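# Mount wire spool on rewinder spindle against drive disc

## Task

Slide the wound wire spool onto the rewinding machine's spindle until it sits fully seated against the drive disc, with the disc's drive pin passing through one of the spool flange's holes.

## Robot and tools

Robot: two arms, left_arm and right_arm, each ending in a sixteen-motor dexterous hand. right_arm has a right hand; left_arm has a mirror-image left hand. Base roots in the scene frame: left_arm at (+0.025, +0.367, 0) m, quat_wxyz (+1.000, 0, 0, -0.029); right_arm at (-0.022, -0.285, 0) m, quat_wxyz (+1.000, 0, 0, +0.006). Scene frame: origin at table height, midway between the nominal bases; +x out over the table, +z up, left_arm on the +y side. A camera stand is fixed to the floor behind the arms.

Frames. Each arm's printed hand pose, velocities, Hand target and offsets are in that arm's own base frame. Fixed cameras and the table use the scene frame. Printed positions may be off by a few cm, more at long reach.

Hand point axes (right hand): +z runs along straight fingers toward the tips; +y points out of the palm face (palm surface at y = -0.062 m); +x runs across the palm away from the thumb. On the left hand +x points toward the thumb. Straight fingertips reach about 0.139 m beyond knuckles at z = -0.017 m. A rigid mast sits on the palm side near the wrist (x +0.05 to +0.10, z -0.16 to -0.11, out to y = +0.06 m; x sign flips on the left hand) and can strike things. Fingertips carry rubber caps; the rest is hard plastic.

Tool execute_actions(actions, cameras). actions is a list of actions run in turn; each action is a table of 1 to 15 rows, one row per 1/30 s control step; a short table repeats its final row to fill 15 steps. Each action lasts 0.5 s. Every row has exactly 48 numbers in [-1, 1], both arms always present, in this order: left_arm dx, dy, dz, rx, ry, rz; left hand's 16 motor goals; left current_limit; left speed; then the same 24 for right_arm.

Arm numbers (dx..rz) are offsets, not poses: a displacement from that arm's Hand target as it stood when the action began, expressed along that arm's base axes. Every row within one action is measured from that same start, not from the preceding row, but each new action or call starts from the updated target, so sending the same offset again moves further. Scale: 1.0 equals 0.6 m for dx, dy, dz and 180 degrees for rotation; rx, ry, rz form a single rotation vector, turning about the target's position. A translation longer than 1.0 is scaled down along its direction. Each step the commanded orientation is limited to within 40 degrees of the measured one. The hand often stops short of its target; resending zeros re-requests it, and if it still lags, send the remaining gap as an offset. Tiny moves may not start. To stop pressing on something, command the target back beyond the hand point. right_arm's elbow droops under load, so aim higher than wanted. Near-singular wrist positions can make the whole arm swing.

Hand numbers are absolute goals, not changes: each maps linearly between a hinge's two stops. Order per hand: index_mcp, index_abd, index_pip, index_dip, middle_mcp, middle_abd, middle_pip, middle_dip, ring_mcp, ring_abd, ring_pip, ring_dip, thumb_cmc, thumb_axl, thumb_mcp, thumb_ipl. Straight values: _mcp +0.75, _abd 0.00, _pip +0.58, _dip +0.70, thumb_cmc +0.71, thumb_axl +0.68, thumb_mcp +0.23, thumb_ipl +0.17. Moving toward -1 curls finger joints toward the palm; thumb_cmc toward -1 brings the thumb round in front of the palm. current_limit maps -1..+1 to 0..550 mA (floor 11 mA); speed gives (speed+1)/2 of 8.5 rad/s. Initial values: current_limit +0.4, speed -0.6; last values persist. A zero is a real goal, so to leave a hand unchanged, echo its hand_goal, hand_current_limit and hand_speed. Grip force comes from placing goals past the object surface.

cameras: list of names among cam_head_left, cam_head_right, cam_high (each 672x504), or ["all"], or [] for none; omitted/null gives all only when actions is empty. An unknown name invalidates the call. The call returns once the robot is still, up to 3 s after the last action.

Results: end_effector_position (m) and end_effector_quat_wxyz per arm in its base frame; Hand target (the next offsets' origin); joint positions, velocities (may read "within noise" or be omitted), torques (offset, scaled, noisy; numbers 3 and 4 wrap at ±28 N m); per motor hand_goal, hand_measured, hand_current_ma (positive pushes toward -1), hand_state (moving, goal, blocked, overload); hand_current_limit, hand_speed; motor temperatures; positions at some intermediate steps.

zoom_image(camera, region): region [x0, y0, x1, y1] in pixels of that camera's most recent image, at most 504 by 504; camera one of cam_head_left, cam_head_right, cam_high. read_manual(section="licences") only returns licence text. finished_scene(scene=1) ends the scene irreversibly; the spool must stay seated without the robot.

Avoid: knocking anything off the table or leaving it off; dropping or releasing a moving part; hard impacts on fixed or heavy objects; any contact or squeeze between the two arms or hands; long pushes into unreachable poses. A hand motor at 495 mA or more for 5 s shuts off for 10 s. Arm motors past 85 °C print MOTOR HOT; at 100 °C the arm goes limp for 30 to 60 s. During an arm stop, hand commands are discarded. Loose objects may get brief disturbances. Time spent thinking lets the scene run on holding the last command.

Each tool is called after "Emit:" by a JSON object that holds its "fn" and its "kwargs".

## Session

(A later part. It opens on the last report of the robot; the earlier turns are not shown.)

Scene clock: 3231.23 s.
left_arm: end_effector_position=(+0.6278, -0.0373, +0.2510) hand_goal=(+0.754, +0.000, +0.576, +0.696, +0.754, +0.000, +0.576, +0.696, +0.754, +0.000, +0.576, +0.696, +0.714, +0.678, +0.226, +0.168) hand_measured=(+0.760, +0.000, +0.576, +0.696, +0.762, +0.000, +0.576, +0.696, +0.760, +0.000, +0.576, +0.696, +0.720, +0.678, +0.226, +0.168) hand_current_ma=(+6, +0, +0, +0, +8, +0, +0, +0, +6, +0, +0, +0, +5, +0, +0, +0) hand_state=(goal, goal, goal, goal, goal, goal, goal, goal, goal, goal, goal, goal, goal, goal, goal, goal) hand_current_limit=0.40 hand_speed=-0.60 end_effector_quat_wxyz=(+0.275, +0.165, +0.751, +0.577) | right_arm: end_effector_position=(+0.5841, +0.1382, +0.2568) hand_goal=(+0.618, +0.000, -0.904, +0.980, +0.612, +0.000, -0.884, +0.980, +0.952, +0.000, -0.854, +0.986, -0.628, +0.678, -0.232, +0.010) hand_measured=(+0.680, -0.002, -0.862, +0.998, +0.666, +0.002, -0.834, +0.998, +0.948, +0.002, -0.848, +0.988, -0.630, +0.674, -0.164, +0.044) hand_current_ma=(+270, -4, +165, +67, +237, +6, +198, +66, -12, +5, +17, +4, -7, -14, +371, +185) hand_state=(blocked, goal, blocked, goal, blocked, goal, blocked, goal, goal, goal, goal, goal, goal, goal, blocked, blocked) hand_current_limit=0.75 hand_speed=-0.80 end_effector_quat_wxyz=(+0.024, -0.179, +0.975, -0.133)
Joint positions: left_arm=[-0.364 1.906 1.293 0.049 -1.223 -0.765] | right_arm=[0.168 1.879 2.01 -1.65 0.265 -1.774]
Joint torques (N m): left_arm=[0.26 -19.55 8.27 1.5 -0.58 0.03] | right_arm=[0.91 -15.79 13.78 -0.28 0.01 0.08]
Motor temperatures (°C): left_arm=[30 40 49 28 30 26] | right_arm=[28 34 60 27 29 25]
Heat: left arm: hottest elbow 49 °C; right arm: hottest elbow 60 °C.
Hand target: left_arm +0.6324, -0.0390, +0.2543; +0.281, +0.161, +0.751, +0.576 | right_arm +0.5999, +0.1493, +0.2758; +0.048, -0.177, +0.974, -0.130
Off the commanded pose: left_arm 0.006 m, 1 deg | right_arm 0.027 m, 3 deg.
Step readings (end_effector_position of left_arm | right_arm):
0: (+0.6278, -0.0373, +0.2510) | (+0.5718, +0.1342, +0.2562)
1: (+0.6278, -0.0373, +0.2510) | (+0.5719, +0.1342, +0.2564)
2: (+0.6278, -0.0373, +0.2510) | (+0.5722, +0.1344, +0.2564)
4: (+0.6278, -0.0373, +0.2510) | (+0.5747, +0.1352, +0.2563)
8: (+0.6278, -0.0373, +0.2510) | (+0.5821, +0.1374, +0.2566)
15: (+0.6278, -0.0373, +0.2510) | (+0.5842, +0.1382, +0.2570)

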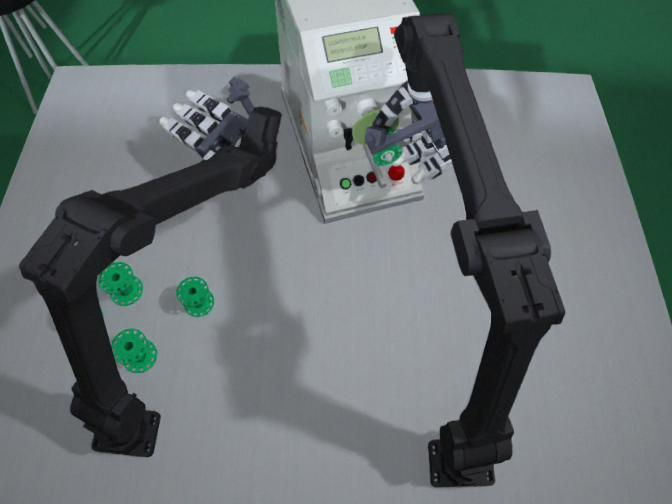

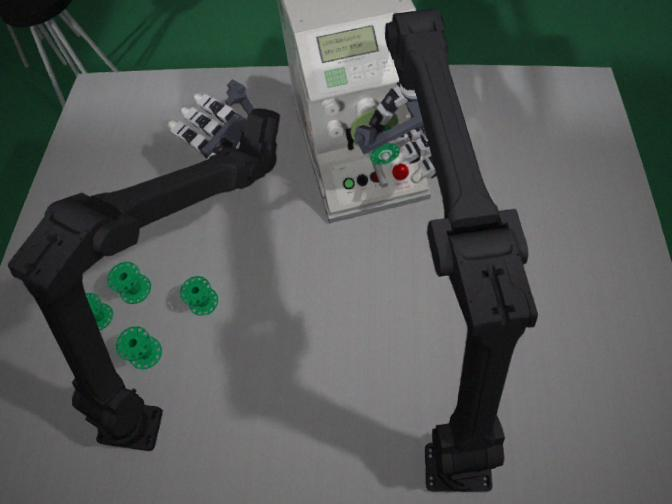

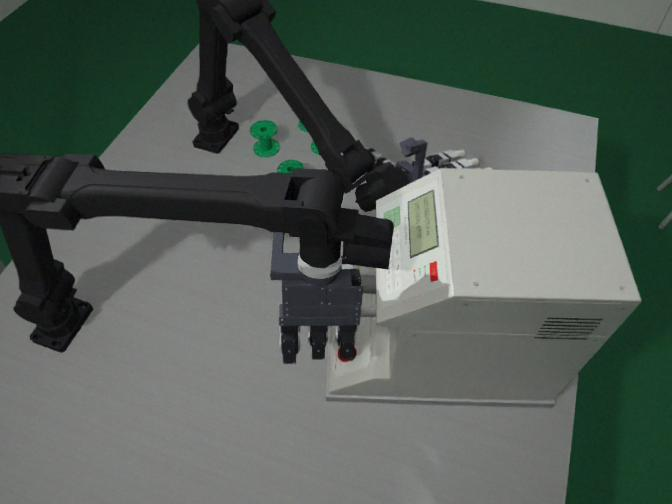

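Emit:
{"fn": "execute_actions", "kwargs": {"actions": [[[0,0,0,0,0,0,0.754,0,0.576,0.696,0.754,0,0.576,0.696,0.754,0,0.576,0.696,0.714,0.678,0.226,0.168,0.4,-0.6,0,0,0,0,0,0,0.66,0,-0.82,0.98,0.65,0,-0.80,0.98,0.952,0,-0.854,0.986,-0.629,0.678,-0.10,0.05,0.75,-0.92]]], "cameras": ["all"]}}

Emit:
{"fn": "zoom_image", "kwargs": {"camera": "cam_head_right", "region": [340, 80, 440, 190]}}

Emit:
{"fn": "zoom_image", "kwargs": {"camera": "cam_head_left", "region": [350, 100, 460, 200]}}

Scene clock: 3330.60 s.
left_arm: end_effector_position=(+0.6278, -0.0373, +0.2510) hand_goal=(+0.754, +0.000, +0.576, +0.696, +0.754, +0.000, +0.576, +0.696, +0.754, +0.000, +0.576, +0.696, +0.714, +0.678, +0.226, +0.168) hand_measured=(+0.760, +0.000, +0.576, +0.696, +0.762, +0.000, +0.576, +0.696, +0.760, +0.000, +0.576, +0.696, +0.720, +0.678, +0.226, +0.168) hand_current_ma=(+6, +0, +0, +0, +8, +0, +0, +0, +6, +0, +0, +0, +5, +0, +0, +0) hand_state=(goal, goal, goal, goal, goal, goal, goal, goal, goal, goal, goal, goal, goal, goal, goal, goal) hand_current_limit=0.40 hand_speed=-0.60 end_effector_quat_wxyz=(+0.275, +0.165, +0.751, +0.577) | right_arm: end_effector_position=(+0.5868, +0.1386, +0.2617) hand_goal=(+0.660, +0.000, -0.820, +0.980, +0.650, +0.000, -0.800, +0.980, +0.952, +0.000, -0.854, +0.986, -0.628, +0.678, -0.100, +0.050) hand_measured=(+0.684, -0.002, -0.804, +0.998, +0.672, +0.002, -0.786, +0.998, +0.948, +0.002, -0.848, +0.988, -0.630, +0.676, -0.108, +0.050) hand_current_ma=(+91, -4, +57, +67, +83, +6, +47, +66, -12, +5, +17, +4, -6, -9, -33, +2) hand_state=(blocked, goal, goal, goal, blocked, goal, goal, goal, goal, goal, goal, goal, goal, goal, goal, goal) hand_current_limit=0.75 hand_speed=-0.92 end_effector_quat_wxyz=(+0.030, -0.177, +0.975, -0.134)
Joint positions: left_arm=[-0.364 1.906 1.293 0.049 -1.223 -0.765] | right_arm=[0.168 1.879 2.023 -1.65 0.268 -1.771]
Joint torques (N m): left_arm=[0.26 -19.19 8.38 1.55 -0.59 0.04] | right_arm=[0.79 -15.56 13.08 -0.28 -0.06 0.05]
Motor temperatures (°C): left_arm=[30 40 49 28 30 26] | right_arm=[28 37 59 27 29 25]
Heat: left arm: hottest elbow 49 °C; right arm: hottest elbow 59 °C.
Hand target: left_arm +0.6324, -0.0390, +0.2543; +0.281, +0.161, +0.751, +0.576 | right_arm +0.6000, +0.1491, +0.2759; +0.048, -0.176, +0.974, -0.130
Off the commanded pose: left_arm 0.006 m, 1 deg | right_arm 0.022 m, 2 deg.
Step readings (end_effector_position of left_arm | right_arm):
0: (+0.6278, -0.0373, +0.2510) | (+0.5841, +0.1382, +0.2569)
1: (+0.6278, -0.0373, +0.2510) | (+0.5841, +0.1382, +0.2569)
2: (+0.6278, -0.0373, +0.2510) | (+0.5842, +0.1382, +0.2569)
4: (+0.6278, -0.0373, +0.2510) | (+0.5843, +0.1384, +0.2572)
8: (+0.6278, -0.0373, +0.2510) | (+0.5856, +0.1387, +0.2595)
15: (+0.6278, -0.0373, +0.2510) | (+0.5868, +0.1386, +0.2617)

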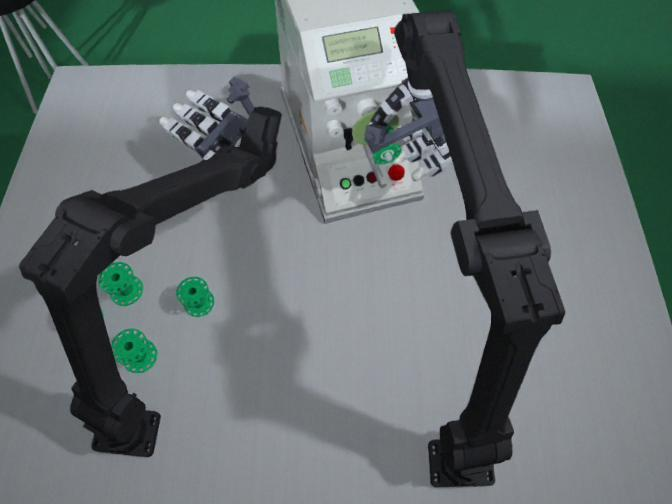

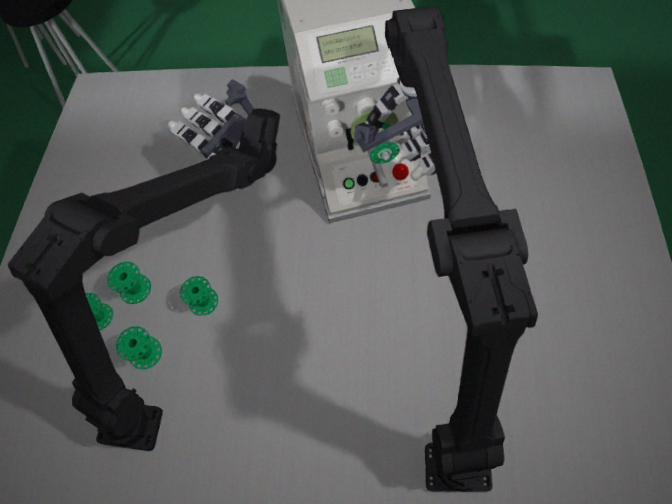

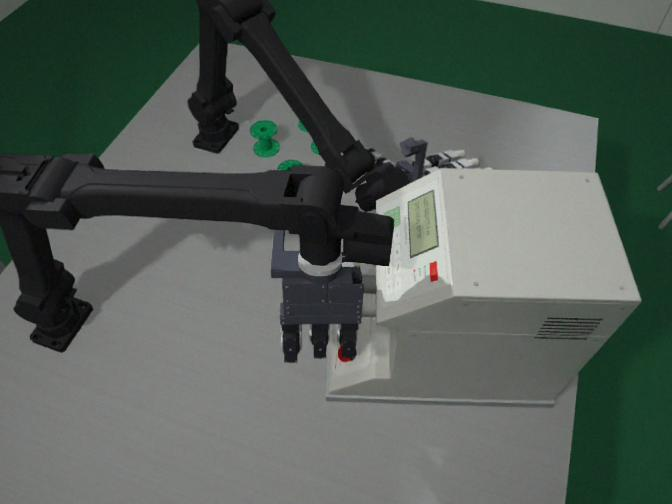

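Scaled by 4.582 from the camera's 672x504 image, which has a finer 960x720 frame.

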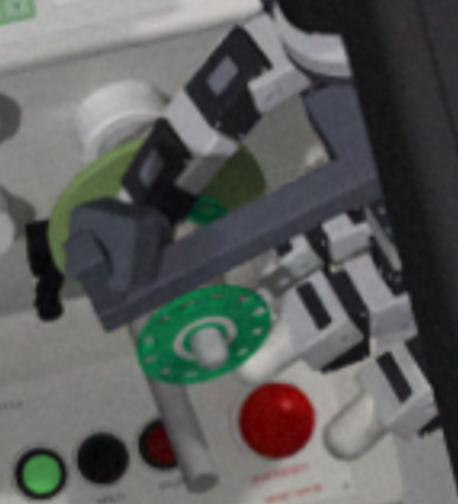

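Scaled by 4.582 from the camera's 672x504 image, which has a finer 960x720 frame.

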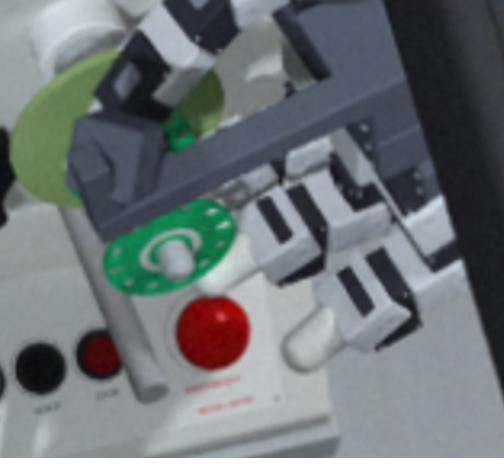

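Emit:
{"fn": "execute_actions", "kwargs": {"actions": [[[0,0,0,0,0,0,0.754,0,0.576,0.696,0.754,0,0.576,0.696,0.754,0,0.576,0.696,0.714,0.678,0.226,0.168,0.4,-0.6,0,0,0,0,0,0,0.75,0,-0.60,0.98,0.75,0,-0.60,0.98,0.952,0,-0.854,0.986,-0.629,0.678,0.10,0.16,0.75,-0.88]],[[0,0,0,0,0,0,0.754,0,0.576,0.696,0.754,0,0.576,0.696,0.754,0,0.576,0.696,0.714,0.678,0.226,0.168,0.4,-0.6,0,0,0,0,0,0,0.80,0,0.30,0.80,0.80,0,0.30,0.80,0.952,0,-0.854,0.986,-0.629,0.678,0.226,0.168,0.75,-0.75]],[[0,0,0,0,0,0,0.754,0,0.576,0.696,0.754,0,0.576,0.696,0.754,0,0.576,0.696,0.714,0.678,0.226,0.168,0.4,-0.6,0,0,0,0,0,0,0.80,0,0.30,0.80,0.80,0,0.30,0.80,0.952,0,-0.854,0.986,-0.629,0.678,0.226,0.168,0.75,-0.75]]], "cameras": ["all"]}}

Emit:
{"fn": "zoom_image", "kwargs": {"camera": "cam_head_right", "region": [340, 80, 440, 190]}}

Emit:
{"fn": "zoom_image", "kwargs": {"camera": "cam_head_left", "region": [350, 100, 460, 200]}}

Scene clock: 3343.17 s.
left_arm: end_effector_position=(+0.6278, -0.0373, +0.2510) hand_goal=(+0.754, +0.000, +0.576, +0.696, +0.754, +0.000, +0.576, +0.696, +0.754, +0.000, +0.576, +0.696, +0.714, +0.678, +0.226, +0.168) hand_measured=(+0.760, +0.000, +0.576, +0.696, +0.762, +0.000, +0.576, +0.696, +0.760, +0.000, +0.576, +0.696, +0.720, +0.678, +0.226, +0.168) hand_current_ma=(+6, +0, +0, +0, +8, +0, +0, +0, +6, +0, +0, +0, +5, +0, +0, +0) hand_state=(goal, goal, goal, goal, goal, goal, goal, goal, goal, goal, goal, goal, goal, goal, goal, goal) hand_current_limit=0.40 hand_speed=-0.60 end_effector_quat_wxyz=(+0.275, +0.165, +0.751, +0.577) | right_arm: end_effector_position=(+0.5869, +0.1415, +0.2673) hand_goal=(+0.800, +0.000, +0.300, +0.800, +0.800, +0.000, +0.300, +0.800, +0.952, +0.000, -0.854, +0.986, -0.628, +0.678, +0.226, +0.168) hand_measured=(+0.794, -0.002, +0.296, +0.804, +0.794, +0.002, +0.296, +0.804, +0.948, +0.002, -0.848, +0.988, -0.630, +0.676, +0.216, +0.164) hand_current_ma=(-18, -4, -10, +9, -22, +6, -10, +9, -12, +5, +17, +4, -6, -9, -45, -18) hand_state=(goal, goal, goal, goal, goal, goal, goal, goal, goal, goal, goal, goal, goal, goal, goal, goal) hand_current_limit=0.75 hand_speed=-0.75 end_effector_quat_wxyz=(+0.033, -0.178, +0.975, -0.132)
Joint positions: left_arm=[-0.364 1.906 1.293 0.049 -1.223 -0.765] | right_arm=[0.172 1.879 2.037 -1.659 0.264 -1.77]
Joint torques (N m): left_arm=[0.15 -19.55 8.29 1.48 -0.6 0.04] | right_arm=[0.5 -15.38 12.18 0.02 0.11 0.05]
Motor temperatures (°C): left_arm=[30 40 49 28 30 26] | right_arm=[28 37 60 27 29 25]
Heat: left arm: hottest elbow 49 °C; right arm: hottest elbow 60 °C.
Hand target: left_arm +0.6324, -0.0390, +0.2543; +0.281, +0.161, +0.751, +0.576 | right_arm +0.6000, +0.1491, +0.2759; +0.048, -0.176, +0.974, -0.130
Off the commanded pose: left_arm 0.006 m, 1 deg | right_arm 0.017 m, 2 deg.
Step readings (end_effector_position of left_arm | right_arm):
0: (+0.6278, -0.0373, +0.2510) | (+0.5868, +0.1386, +0.2617)
1: (+0.6278, -0.0373, +0.2510) | (+0.5868, +0.1386, +0.2617)
2: (+0.6278, -0.0373, +0.2510) | (+0.5868, +0.1386, +0.2617)
4: (+0.6278, -0.0373, +0.2510) | (+0.5867, +0.1388, +0.2627)
8: (+0.6278, -0.0373, +0.2510) | (+0.5863, +0.1402, +0.2653)
15: (+0.6278, -0.0373, +0.2510) | (+0.5864, +0.1405, +0.2662)
16: (+0.6278, -0.0373, +0.2510) | (+0.5865, +0.1406, +0.2664)
17: (+0.6278, -0.0373, +0.2510) | (+0.5865, +0.1409, +0.2666)
19: (+0.6278, -0.0373, +0.2510) | (+0.5866, +0.1412, +0.2669)
23: (+0.6278, -0.0373, +0.2510) | (+0.5868, +0.1415, +0.2673)
30: (+0.6278, -0.0373, +0.2510) | (+0.5869, +0.1415, +0.2673)
31: (+0.6278, -0.0373, +0.2510) | (+0.5869, +0.1415, +0.2673)
32: (+0.6278, -0.0373, +0.2510) | (+0.5869, +0.1415, +0.2673)
34: (+0.6278, -0.0373, +0.2510) | (+0.5869, +0.1415, +0.2673)
38: (+0.6278, -0.0373, +0.2510) | (+0.5869, +0.1415, +0.2673)
45: (+0.6278, -0.0373, +0.2510) | (+0.5869, +0.1415, +0.2673)

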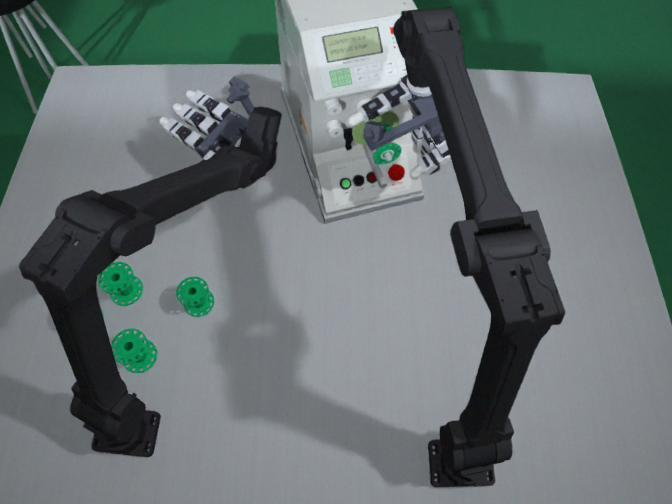

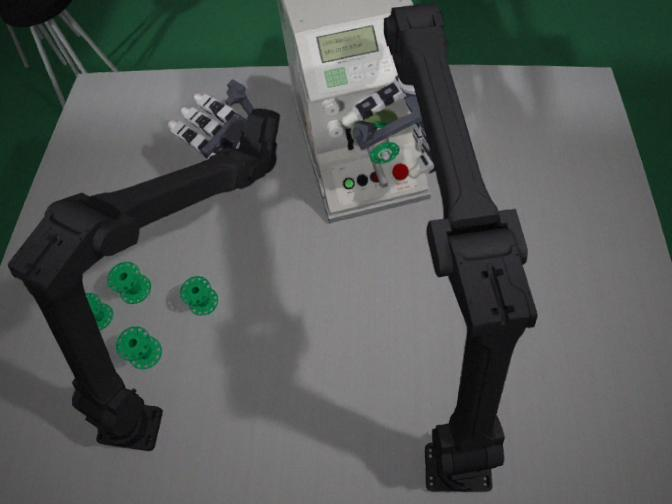

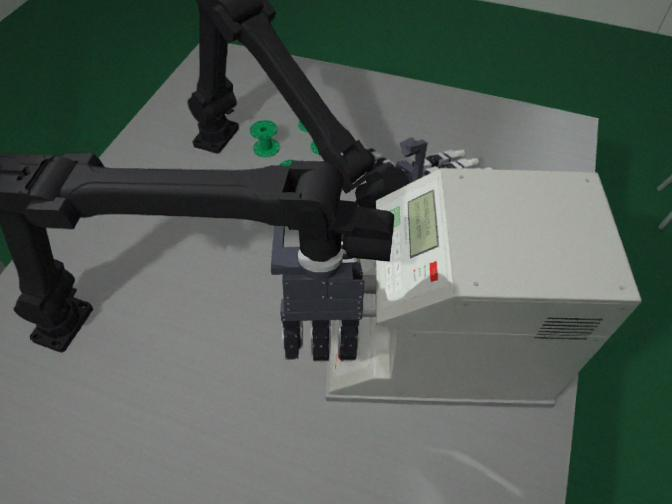

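Scaled by 4.582 from the camera's 672x504 image, which has a finer 960x720 frame.

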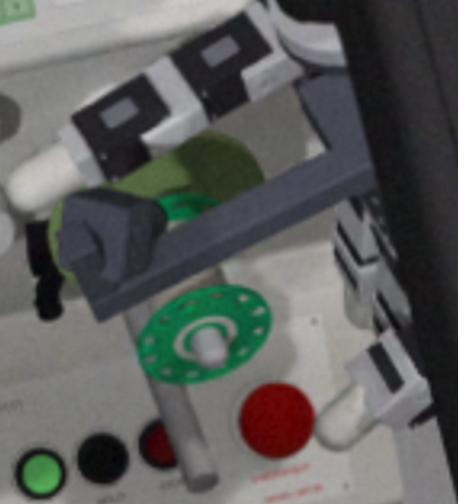

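Scaled by 4.582 from the camera's 672x504 image, which has a finer 960x720 frame.

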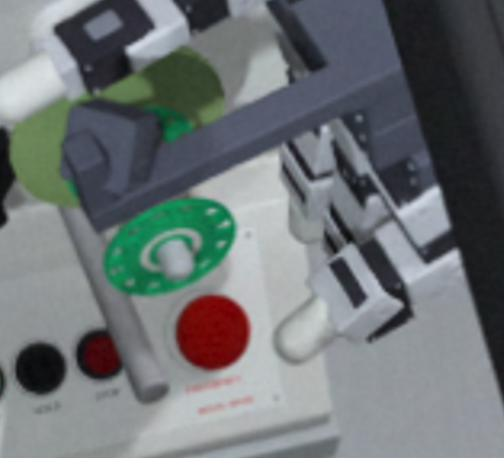

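Emit:
{"fn": "execute_actions", "kwargs": {"actions": [[[0,0,0,0,0,0,0.754,0,0.576,0.696,0.754,0,0.576,0.696,0.754,0,0.576,0.696,0.714,0.678,0.226,0.168,0.4,-0.6,-0.0323,-0.0103,0.004,0,0,0,0.80,0,0.30,0.80,0.80,0,0.30,0.80,0.952,0,-0.854,0.986,-0.629,0.678,0.226,0.168,0.75,-0.75]],[[0,0,0,0,0,0,0.754,0,0.576,0.696,0.754,0,0.576,0.696,0.754,0,0.576,0.696,0.714,0.678,0.226,0.168,0.4,-0.6,-0.0323,-0.0103,0.01,0,0,0,0.80,0,0.30,0.80,0.80,0,0.30,0.80,0.952,0,-0.854,0.986,-0.629,0.678,0.226,0.168,0.75,-0.75]]], "cameras": ["all"]}}

Emit:
{"fn": "zoom_image", "kwargs": {"camera": "cam_head_left", "region": [340, 90, 470, 210]}}

Scene clock: 3375.07 s.
left_arm: end_effector_position=(+0.6278, -0.0373, +0.2510) hand_goal=(+0.754, +0.000, +0.576, +0.696, +0.754, +0.000, +0.576, +0.696, +0.754, +0.000, +0.576, +0.696, +0.714, +0.678, +0.226, +0.168) hand_measured=(+0.760, +0.000, +0.576, +0.696, +0.762, +0.000, +0.576, +0.696, +0.760, +0.000, +0.576, +0.696, +0.720, +0.678, +0.226, +0.168) hand_current_ma=(+6, +0, +0, +0, +8, +0, +0, +0, +6, +0, +0, +0, +5, +0, +0, +0) hand_state=(goal, goal, goal, goal, goal, goal, goal, goal, goal, goal, goal, goal, goal, goal, goal, goal) hand_current_limit=0.40 hand_speed=-0.60 end_effector_quat_wxyz=(+0.275, +0.165, +0.751, +0.577) | right_arm: end_effector_position=(+0.5633, +0.1374, +0.2862) hand_goal=(+0.800, +0.000, +0.300, +0.800, +0.800, +0.000, +0.300, +0.800, +0.952, +0.000, -0.854, +0.986, -0.628, +0.678, +0.226, +0.168) hand_measured=(+0.794, -0.002, +0.296, +0.804, +0.794, +0.002, +0.296, +0.802, +0.948, +0.002, -0.848, +0.988, -0.630, +0.676, +0.216, +0.164) hand_current_ma=(-18, -4, -9, +9, -22, +6, -10, +9, -12, +5, +17, +4, -4, -9, -43, -18) hand_state=(goal, goal, goal, goal, goal, goal, goal, goal, goal, goal, goal, goal, goal, goal, goal, goal) hand_current_limit=0.75 hand_speed=-0.75 end_effector_quat_wxyz=(+0.048, -0.176, +0.974, -0.132)
Joint positions: left_arm=[-0.364 1.906 1.293 0.049 -1.223 -0.765] | right_arm=[0.172 1.788 1.954 -1.636 0.264 -1.77]
Joint torques (N m): left_arm=[0.56 -19.37 8.25 1.54 -0.58 0.03] | right_arm=[-0.26 -16.56 6.91 0.42 0.09 -0.06]
Motor temperatures (°C): left_arm=[30 40 49 28 30 26] | right_arm=[28 37 60 27 29 25]
Heat: left arm: hottest elbow 49 °C; right arm: hottest elbow 60 °C.
Hand target: left_arm +0.6324, -0.0390, +0.2543; +0.281, +0.161, +0.751, +0.576 | right_arm +0.5612, +0.1368, +0.2843; +0.048, -0.176, +0.974, -0.130
Off the commanded pose: left_arm 0.006 m, 1 deg | right_arm 0.003 m, 0 deg.
Step readings (end_effector_position of left_arm | right_arm):
0: (+0.6278, -0.0373, +0.2510) | (+0.5869, +0.1415, +0.2673)
1: (+0.6278, -0.0373, +0.2510) | (+0.5869, +0.1415, +0.2673)
2: (+0.6278, -0.0373, +0.2510) | (+0.5869, +0.1415, +0.2673)
4: (+0.6278, -0.0373, +0.2510) | (+0.5873, +0.1416, +0.2678)
8: (+0.6278, -0.0373, +0.2510) | (+0.5869, +0.1415, +0.2714)
15: (+0.6278, -0.0373, +0.2510) | (+0.5833, +0.1409, +0.2804)
16: (+0.6278, -0.0373, +0.2510) | (+0.5831, +0.1408, +0.2811)
17: (+0.6278, -0.0373, +0.2510) | (+0.5823, +0.1407, +0.2809)
19: (+0.6278, -0.0373, +0.2510) | (+0.5770, +0.1398, +0.2789)
23: (+0.6278, -0.0373, +0.2510) | (+0.5670, +0.1380, +0.2790)
30: (+0.6278, -0.0373, +0.2510) | (+0.5637, +0.1375, +0.2870)

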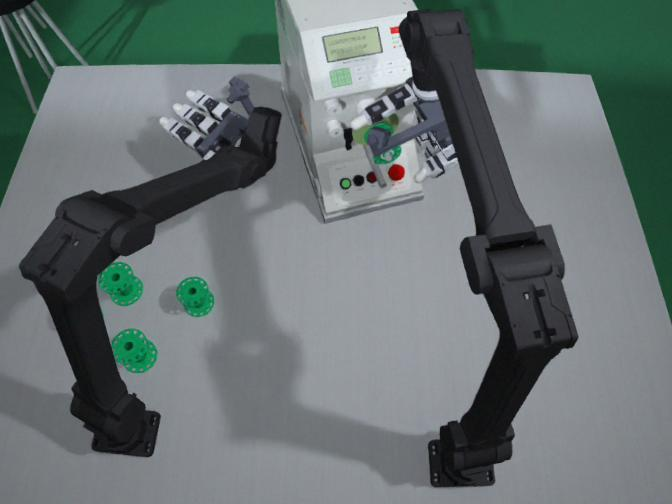

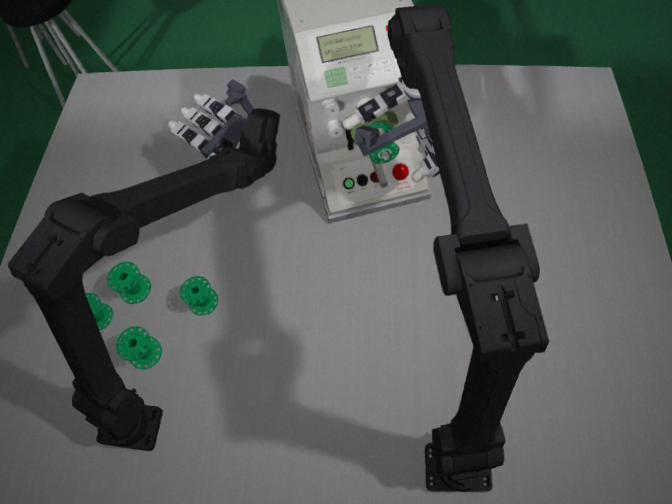

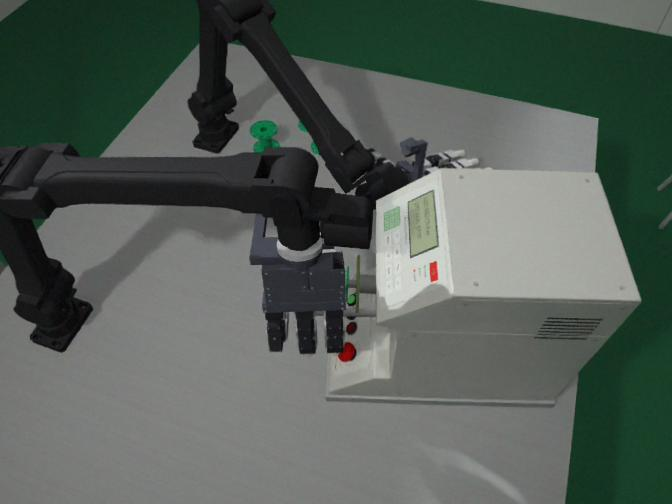

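Scaled by 3.877 from the camera's 672x504 image, which has a finer 960x720 frame.

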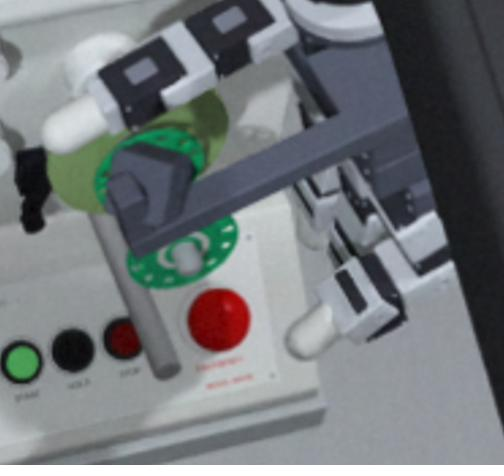

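Emit:
{"fn": "execute_actions", "kwargs": {"actions": [[[0,0,0,0,0,0,0.754,0,0.576,0.696,0.754,0,0.576,0.696,0.754,0,0.576,0.696,0.714,0.678,0.226,0.168,0.4,-0.6,-0.0288,-0.0112,0.0058,0,0,0,0.80,0,0.30,0.80,0.80,0,0.30,0.80,0.952,0,-0.854,0.986,-0.629,0.678,0.226,0.168,0.75,-0.75]],[[0,0,0,0,0,0,0.754,0,0.576,0.696,0.754,0,0.576,0.696,0.754,0,0.576,0.696,0.714,0.678,0.226,0.168,0.4,-0.6,-0.0288,-0.0112,0.0058,0,0,0,0.80,0,0.30,0.80,0.80,0,0.30,0.80,0.952,0,-0.854,0.986,-0.629,0.678,0.226,0.168,0.75,-0.75]],[[0,0,0,0,0,0,0.754,0,0.576,0.696,0.754,0,0.576,0.696,0.754,0,0.576,0.696,0.714,0.678,0.226,0.168,0.4,-0.6,-0.0288,-0.0112,0.0058,0,0,0,0.80,0,0.30,0.80,0.80,0,0.30,0.80,0.952,0,-0.854,0.986,-0.629,0.678,0.226,0.168,0.75,-0.75]],[[0,0,0,0,0,0,0.754,0,0.576,0.696,0.754,0,0.576,0.696,0.754,0,0.576,0.696,0.714,0.678,0.226,0.168,0.4,-0.6,-0.0288,-0.0112,0.0058,0,0,0,0.80,0,0.30,0.80,0.80,0,0.30,0.80,0.952,0,-0.854,0.986,-0.629,0.678,0.226,0.168,0.75,-0.75]]], "cameras": ["all"]}}

Emit:
{"fn": "zoom_image", "kwargs": {"camera": "cam_head_left", "region": [340, 90, 470, 210]}}

Emit:
{"fn": "zoom_image", "kwargs": {"camera": "cam_high", "region": [220, 200, 400, 380]}}

Scene clock: 3390.27 s.
left_arm: end_effector_position=(+0.6278, -0.0373, +0.2510) hand_goal=(+0.754, +0.000, +0.576, +0.696, +0.754, +0.000, +0.576, +0.696, +0.754, +0.000, +0.576, +0.696, +0.714, +0.678, +0.226, +0.168) hand_measured=(+0.760, +0.000, +0.576, +0.696, +0.762, +0.000, +0.576, +0.696, +0.760, +0.000, +0.576, +0.696, +0.720, +0.678, +0.226, +0.168) hand_current_ma=(+6, +0, +0, +0, +8, +0, +0, +0, +6, +0, +0, +0, +5, +0, +0, +0) hand_state=(goal, goal, goal, goal, goal, goal, goal, goal, goal, goal, goal, goal, goal, goal, goal, goal) hand_current_limit=0.40 hand_speed=-0.60 end_effector_quat_wxyz=(+0.275, +0.165, +0.751, +0.577) | right_arm: end_effector_position=(+0.4951, +0.1135, +0.3017) hand_goal=(+0.800, +0.000, +0.300, +0.800, +0.800, +0.000, +0.300, +0.800, +0.952, +0.000, -0.854, +0.986, -0.628, +0.678, +0.226, +0.168) hand_measured=(+0.794, -0.002, +0.296, +0.804, +0.794, +0.002, +0.296, +0.802, +0.948, +0.002, -0.848, +0.988, -0.630, +0.676, +0.216, +0.164) hand_current_ma=(-18, -4, -9, +9, -22, +6, -10, +9, -12, +5, +17, +4, -4, -9, -42, -18) hand_state=(goal, goal, goal, goal, goal, goal, goal, goal, goal, goal, goal, goal, goal, goal, goal, goal) hand_current_limit=0.75 hand_speed=-0.75 end_effector_quat_wxyz=(+0.050, -0.176, +0.974, -0.132)
Joint positions: left_arm=[-0.364 1.906 1.293 0.049 -1.223 -0.765] | right_arm=[0.147 1.587 1.734 -1.606 0.261 -1.796]
Joint torques (N m): left_arm=[0.26 -19.6 8.25 1.63 -0.59 0.05] | right_arm=[-0.85 -13.27 6.8 0.4 0.08 -0.12]
Motor temperatures (°C): left_arm=[30 40 49 28 30 26] | right_arm=[28 36 56 27 29 25]
Heat: left arm: hottest elbow 49 °C; right arm: hottest elbow 56 °C.
Hand target: left_arm +0.6324, -0.0390, +0.2543; +0.281, +0.161, +0.751, +0.576 | right_arm +0.4920, +0.1098, +0.2982; +0.048, -0.176, +0.974, -0.130
Off the commanded pose: left_arm 0.006 m, 1 deg | right_arm 0.006 m, 0 deg.
Step readings (end_effector_position of left_arm | right_arm):
0: (+0.6278, -0.0373, +0.2510) | (+0.5633, +0.1374, +0.2862)
1: (+0.6278, -0.0373, +0.2510) | (+0.5633, +0.1374, +0.2861)
2: (+0.6278, -0.0373, +0.2510) | (+0.5627, +0.1373, +0.2854)
4: (+0.6278, -0.0373, +0.2510) | (+0.5583, +0.1365, +0.2831)
8: (+0.6278, -0.0373, +0.2510) | (+0.5490, +0.1350, +0.2826)
15: (+0.6278, -0.0373, +0.2510) | (+0.5462, +0.1341, +0.2904)
16: (+0.6278, -0.0373, +0.2510) | (+0.5461, +0.1341, +0.2907)
17: (+0.6278, -0.0373, +0.2510) | (+0.5455, +0.1337, +0.2904)
19: (+0.6278, -0.0373, +0.2510) | (+0.5409, +0.1317, +0.2882)
23: (+0.6278, -0.0373, +0.2510) | (+0.5320, +0.1292, +0.2872)
30: (+0.6278, -0.0373, +0.2510) | (+0.5290, +0.1273, +0.2938)
31: (+0.6278, -0.0373, +0.2510) | (+0.5288, +0.1273, +0.2939)
32: (+0.6278, -0.0373, +0.2510) | (+0.5284, +0.1268, +0.2938)
34: (+0.6278, -0.0373, +0.2510) | (+0.5240, +0.1251, +0.2914)
38: (+0.6278, -0.0373, +0.2510) | (+0.5151, +0.1224, +0.2910)
45: (+0.6278, -0.0373, +0.2510) | (+0.5120, +0.1205, +0.2978)
46: (+0.6278, -0.0373, +0.2510) | (+0.5118, +0.1204, +0.2981)
47: (+0.6278, -0.0373, +0.2510) | (+0.5113, +0.1200, +0.2975)
49: (+0.6278, -0.0373, +0.2510) | (+0.5069, +0.1179, +0.2954)
53: (+0.6278, -0.0373, +0.2510) | (+0.4983, +0.1155, +0.2949)
60: (+0.6278, -0.0373, +0.2510) | (+0.4952, +0.1137, +0.3015)

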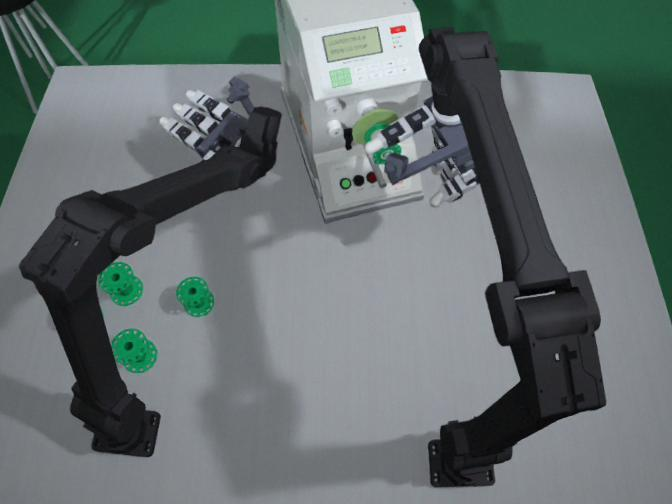

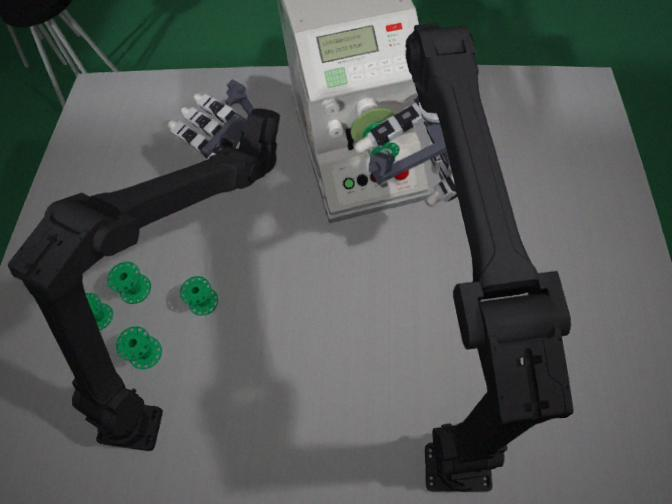

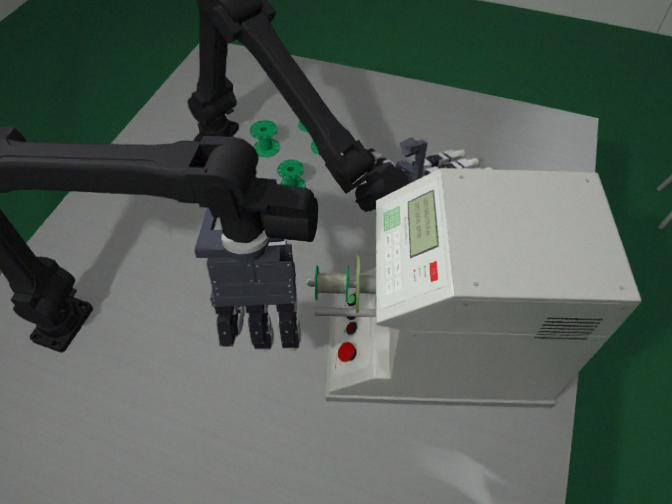

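Scaled by 3.877 from the camera's 672x504 image, which has a finer 960x720 frame.

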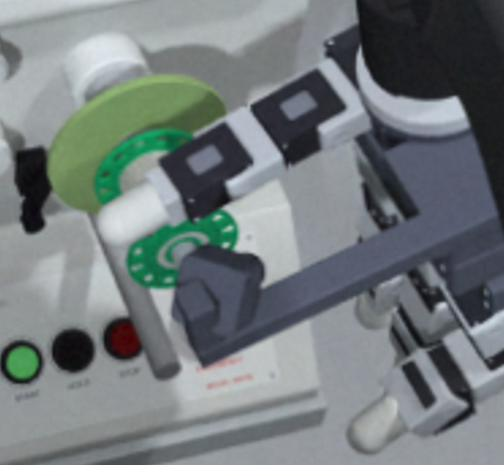

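Scaled by 2.800 from the camera's 672x504 image, which has a finer 960x720 frame.

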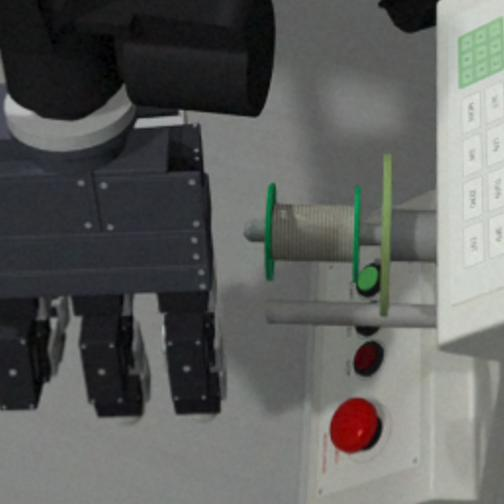

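Emit:
{"fn": "zoom_image", "kwargs": {"camera": "cam_high", "region": [300, 250, 370, 320]}}

Emit:
{"fn": "zoom_image", "kwargs": {"camera": "cam_head_left", "region": [345, 100, 415, 170]}}

Emit:
{"fn": "zoom_image", "kwargs": {"camera": "cam_head_right", "region": [340, 100, 410, 170]}}

Scaled by 7.200 from the camera's 672x504 image, which has a finer 960x720 frame.

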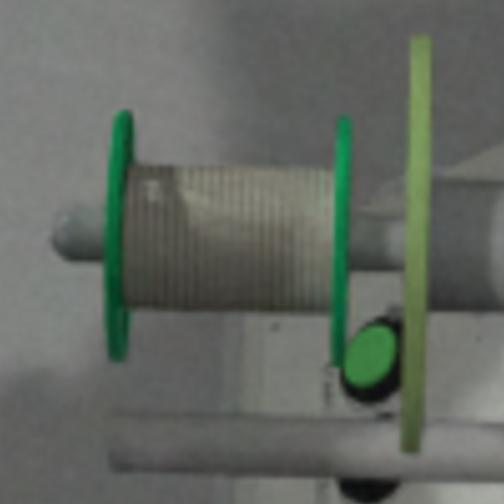

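Scaled by 7.200 from the camera's 672x504 image, which has a finer 960x720 frame.

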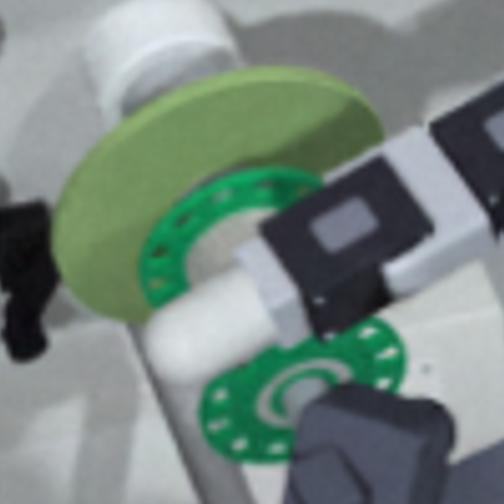

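Scaled by 7.200 from the camera's 672x504 image, which has a finer 960x720 frame.

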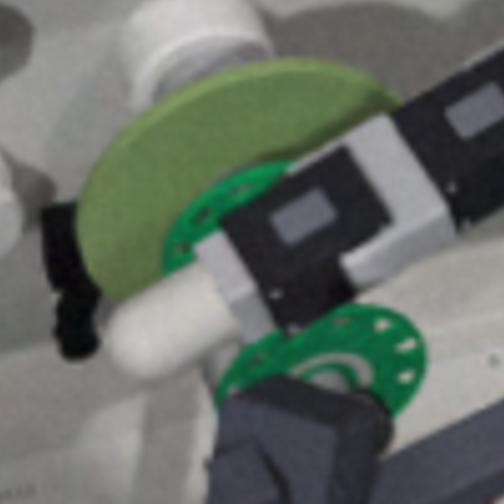

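Emit:
{"fn": "zoom_image", "kwargs": {"camera": "cam_head_left", "region": [355, 110, 395, 150]}}

Emit:
{"fn": "zoom_image", "kwargs": {"camera": "cam_head_right", "region": [350, 105, 390, 145]}}

Emit:
{"fn": "zoom_image", "kwargs": {"camera": "cam_high", "region": [335, 250, 375, 320]}}

Scaled by 12.600 from the camera's 672x504 image, which has a finer 960x720 frame.

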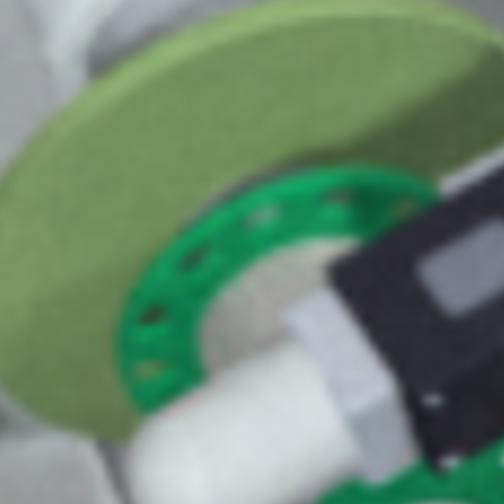

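Scaled by 12.600 from the camera's 672x504 image, which has a finer 960x720 frame.

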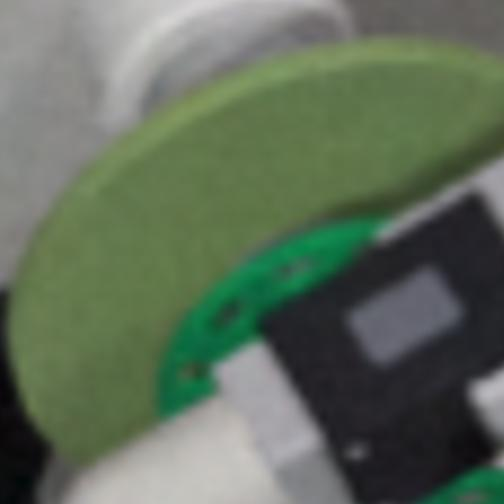

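Scaled by 7.200 from the camera's 672x504 image, which has a finer 960x720 frame.

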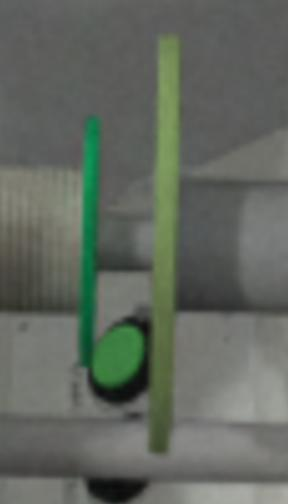

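Emit:
{"fn": "zoom_image", "kwargs": {"camera": "cam_high", "region": [343, 282, 367, 306]}}

Scaled by 21.000 from the camera's 672x504 image, which has a finer 960x720 frame.

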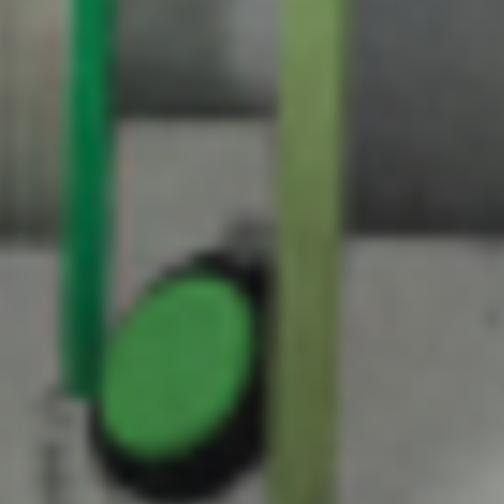

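Emit:
{"fn": "execute_actions", "kwargs": {"actions": [[[0,0,0,0,0,0,0.754,0,0.576,0.696,0.754,0,0.576,0.696,0.754,0,0.576,0.696,0.714,0.678,0.226,0.168,0.4,-0.6,0,0,0,0,0,0,0.68,0,-0.86,0.98,0.80,0,0.30,0.80,0.952,0,-0.854,0.986,-0.629,0.678,0.226,0.168,0.75,-0.65]],[[0,0,0,0,0,0,0.754,0,0.576,0.696,0.754,0,0.576,0.696,0.754,0,0.576,0.696,0.714,0.678,0.226,0.168,0.4,-0.6,0,0,0,0,0,0,0.68,0,-0.86,0.98,0.80,0,0.30,0.80,0.952,0,-0.854,0.986,-0.629,0.678,0.226,0.168,0.75,-0.65]]], "cameras": ["cam_head_left","cam_high"]}}

Emit:
{"fn": "zoom_image", "kwargs": {"camera": "cam_head_left", "region": [340, 90, 470, 210]}}

Emit:
{"fn": "zoom_image", "kwargs": {"camera": "cam_high", "region": [240, 220, 380, 340]}}

Scene clock: 3474.20 s.
left_arm: end_effector_position=(+0.6278, -0.0373, +0.2510) hand_goal=(+0.754, +0.000, +0.576, +0.696, +0.754, +0.000, +0.576, +0.696, +0.754, +0.000, +0.576, +0.696, +0.714, +0.678, +0.226, +0.168) hand_measured=(+0.760, +0.000, +0.576, +0.696, +0.762, +0.000, +0.576, +0.696, +0.760, +0.000, +0.576, +0.696, +0.720, +0.678, +0.226, +0.168) hand_current_ma=(+6, +0, +0, +0, +8, +0, +0, +0, +6, +0, +0, +0, +5, +0, +0, +0) hand_state=(goal, goal, goal, goal, goal, goal, goal, goal, goal, goal, goal, goal, goal, goal, goal, goal) hand_current_limit=0.40 hand_speed=-0.60 end_effector_quat_wxyz=(+0.275, +0.165, +0.751, +0.577) | right_arm: end_effector_position=(+0.4950, +0.1136, +0.3017) hand_goal=(+0.680, +0.000, -0.860, +0.980, +0.800, +0.000, +0.300, +0.800, +0.952, +0.000, -0.854, +0.986, -0.628, +0.678, +0.226, +0.168) hand_measured=(+0.680, -0.002, -0.852, +0.978, +0.794, +0.002, +0.296, +0.802, +0.948, +0.002, -0.848, +0.988, -0.630, +0.676, +0.216, +0.164) hand_current_ma=(+1, -4, +25, -8, -22, +6, -10, +9, -12, +5, +17, +4, -4, -9, -42, -18) hand_state=(goal, goal, goal, goal, goal, goal, goal, goal, goal, goal, goal, goal, goal, goal, goal, goal) hand_current_limit=0.75 hand_speed=-0.65 end_effector_quat_wxyz=(+0.050, -0.176, +0.974, -0.131)
Joint positions: left_arm=[-0.364 1.906 1.293 0.049 -1.223 -0.765] | right_arm=[0.147 1.587 1.734 -1.606 0.26 -1.796]
Joint torques (N m): left_arm=[0.26 -19.31 8.25 1.51 -0.59 0.03] | right_arm=[-0.79 -13.39 6.78 0.39 0.07 -0.11]
Motor temperatures (°C): left_arm=[30 40 49 28 30 26] | right_arm=[28 34 48 27 29 25]
Heat: left arm: hottest elbow 49 °C; right arm: hottest elbow 48 °C.
Hand target: left_arm +0.6324, -0.0390, +0.2543; +0.281, +0.161, +0.751, +0.576 | right_arm +0.4920, +0.1099, +0.2982; +0.048, -0.176, +0.974, -0.130
Off the commanded pose: left_arm 0.006 m, 1 deg | right_arm 0.006 m, 0 deg.
Step readings (end_effector_position of left_arm | right_arm):
0: (+0.6278, -0.0373, +0.2510) | (+0.4950, +0.1135, +0.3017)
1: (+0.6278, -0.0373, +0.2510) | (+0.4950, +0.1135, +0.3017)
2: (+0.6278, -0.0373, +0.2510) | (+0.4950, +0.1135, +0.3017)
4: (+0.6278, -0.0373, +0.2510) | (+0.4950, +0.1136, +0.3017)
8: (+0.6278, -0.0373, +0.2510) | (+0.4950, +0.1136, +0.3017)
15: (+0.6278, -0.0373, +0.2510) | (+0.4950, +0.1136, +0.3017)
16: (+0.6278, -0.0373, +0.2510) | (+0.4950, +0.1136, +0.3017)
17: (+0.6278, -0.0373, +0.2510) | (+0.4950, +0.1136, +0.3017)
19: (+0.6278, -0.0373, +0.2510) | (+0.4950, +0.1136, +0.3017)
23: (+0.6278, -0.0373, +0.2510) | (+0.4950, +0.1136, +0.3017)
30: (+0.6278, -0.0373, +0.2510) | (+0.4950, +0.1136, +0.3017)
Images, in order (width x height): cam_head_left 672x504, cam_high 672x504.

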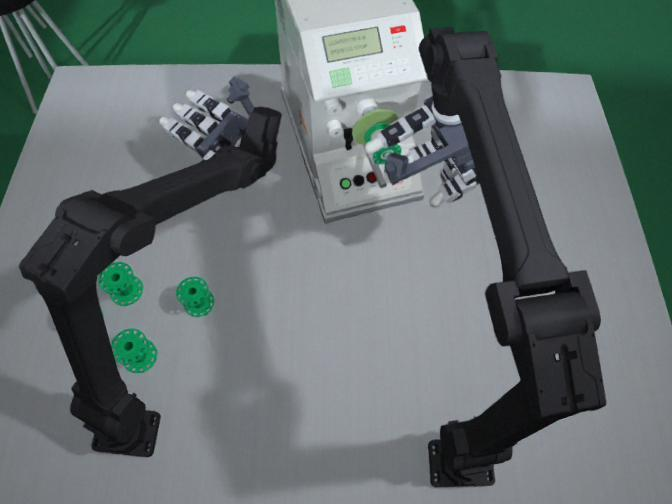

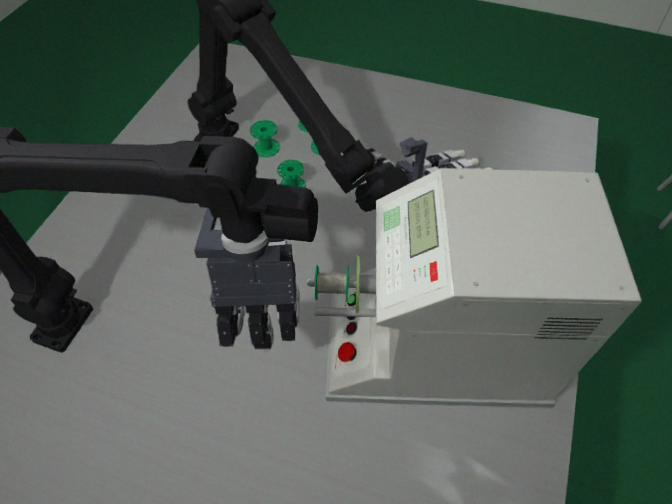

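Scaled by 3.877 from the camera's 672x504 image, which has a finer 960x720 frame.

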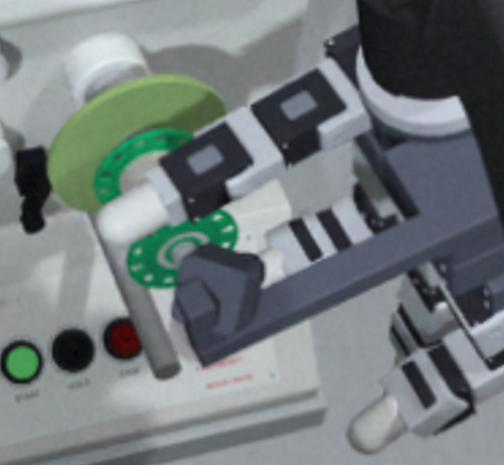

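Scaled by 3.600 from the camera's 672x504 image, which has a finer 960x720 frame.

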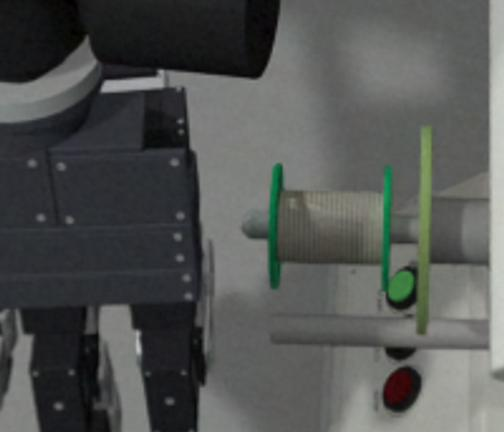

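Emit:
{"fn": "execute_actions", "kwargs": {"actions": [], "cameras": ["cam_head_right"]}}

Emit:
{"fn": "zoom_image", "kwargs": {"camera": "cam_head_right", "region": [340, 90, 470, 210]}}

Scene clock: 3497.47 s.
left_arm: end_effector_position=(+0.6278, -0.0373, +0.2510) hand_goal=(+0.754, +0.000, +0.576, +0.696, +0.754, +0.000, +0.576, +0.696, +0.754, +0.000, +0.576, +0.696, +0.714, +0.678, +0.226, +0.168) hand_measured=(+0.760, +0.000, +0.576, +0.696, +0.762, +0.000, +0.576, +0.696, +0.760, +0.000, +0.576, +0.696, +0.720, +0.678, +0.226, +0.168) hand_current_ma=(+6, +0, +0, +0, +8, +0, +0, +0, +6, +0, +0, +0, +5, +0, +0, +0) hand_state=(goal, goal, goal, goal, goal, goal, goal, goal, goal, goal, goal, goal, goal, goal, goal, goal) hand_current_limit=0.40 hand_speed=-0.60 end_effector_quat_wxyz=(+0.275, +0.165, +0.751, +0.577) | right_arm: end_effector_position=(+0.4950, +0.1136, +0.3017) hand_goal=(+0.680, +0.000, -0.860, +0.980, +0.800, +0.000, +0.300, +0.800, +0.952, +0.000, -0.854, +0.986, -0.628, +0.678, +0.226, +0.168) hand_measured=(+0.680, -0.002, -0.852, +0.978, +0.794, +0.002, +0.296, +0.802, +0.948, +0.002, -0.848, +0.988, -0.630, +0.676, +0.216, +0.164) hand_current_ma=(+1, -4, +25, -8, -22, +6, -10, +9, -12, +5, +17, +4, -4, -9, -42, -18) hand_state=(goal, goal, goal, goal, goal, goal, goal, goal, goal, goal, goal, goal, goal, goal, goal, goal) hand_current_limit=0.75 hand_speed=-0.65 end_effector_quat_wxyz=(+0.050, -0.176, +0.974, -0.131)
Joint positions: left_arm=[-0.364 1.906 1.293 0.049 -1.223 -0.765] | right_arm=[0.147 1.587 1.734 -1.606 0.26 -1.796]
Joint velocities: within noise
Joint torques (N m): left_arm=[0.5 -19.55 8.28 1.63 -0.61 0.03] | right_arm=[-0.85 -13.39 6.78 0.39 0.07 -0.11]
Motor temperatures (°C): left_arm=[30 40 49 28 30 26] | right_arm=[28 34 47 27 29 25]
Heat: left arm: hottest elbow 49 °C; right arm: hottest elbow 47 °C.
Hand target: left_arm +0.6324, -0.0390, +0.2543; +0.281, +0.161, +0.751, +0.576 | right_arm +0.4920, +0.1099, +0.2982; +0.048, -0.176, +0.974, -0.130
Off the commanded pose: left_arm 0.006 m, 1 deg | right_arm 0.006 m, 0 deg.
Images, in order (width x height): cam_head_right 672x504.

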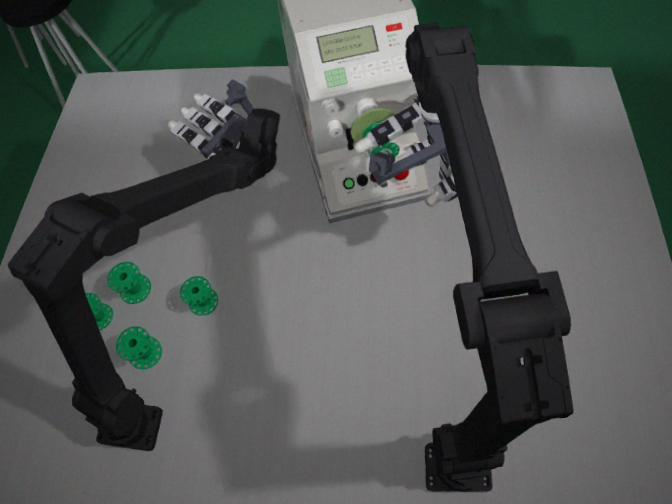

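Scaled by 3.877 from the camera's 672x504 image, which has a finer 960x720 frame.

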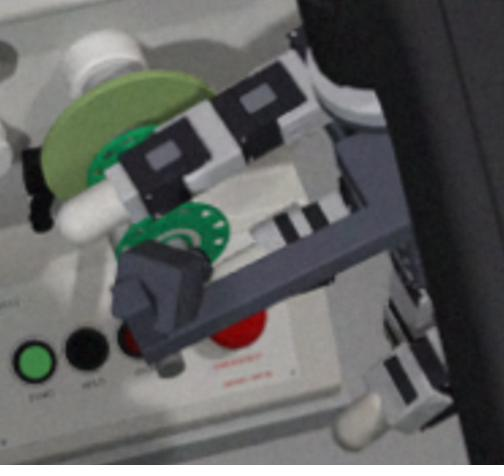

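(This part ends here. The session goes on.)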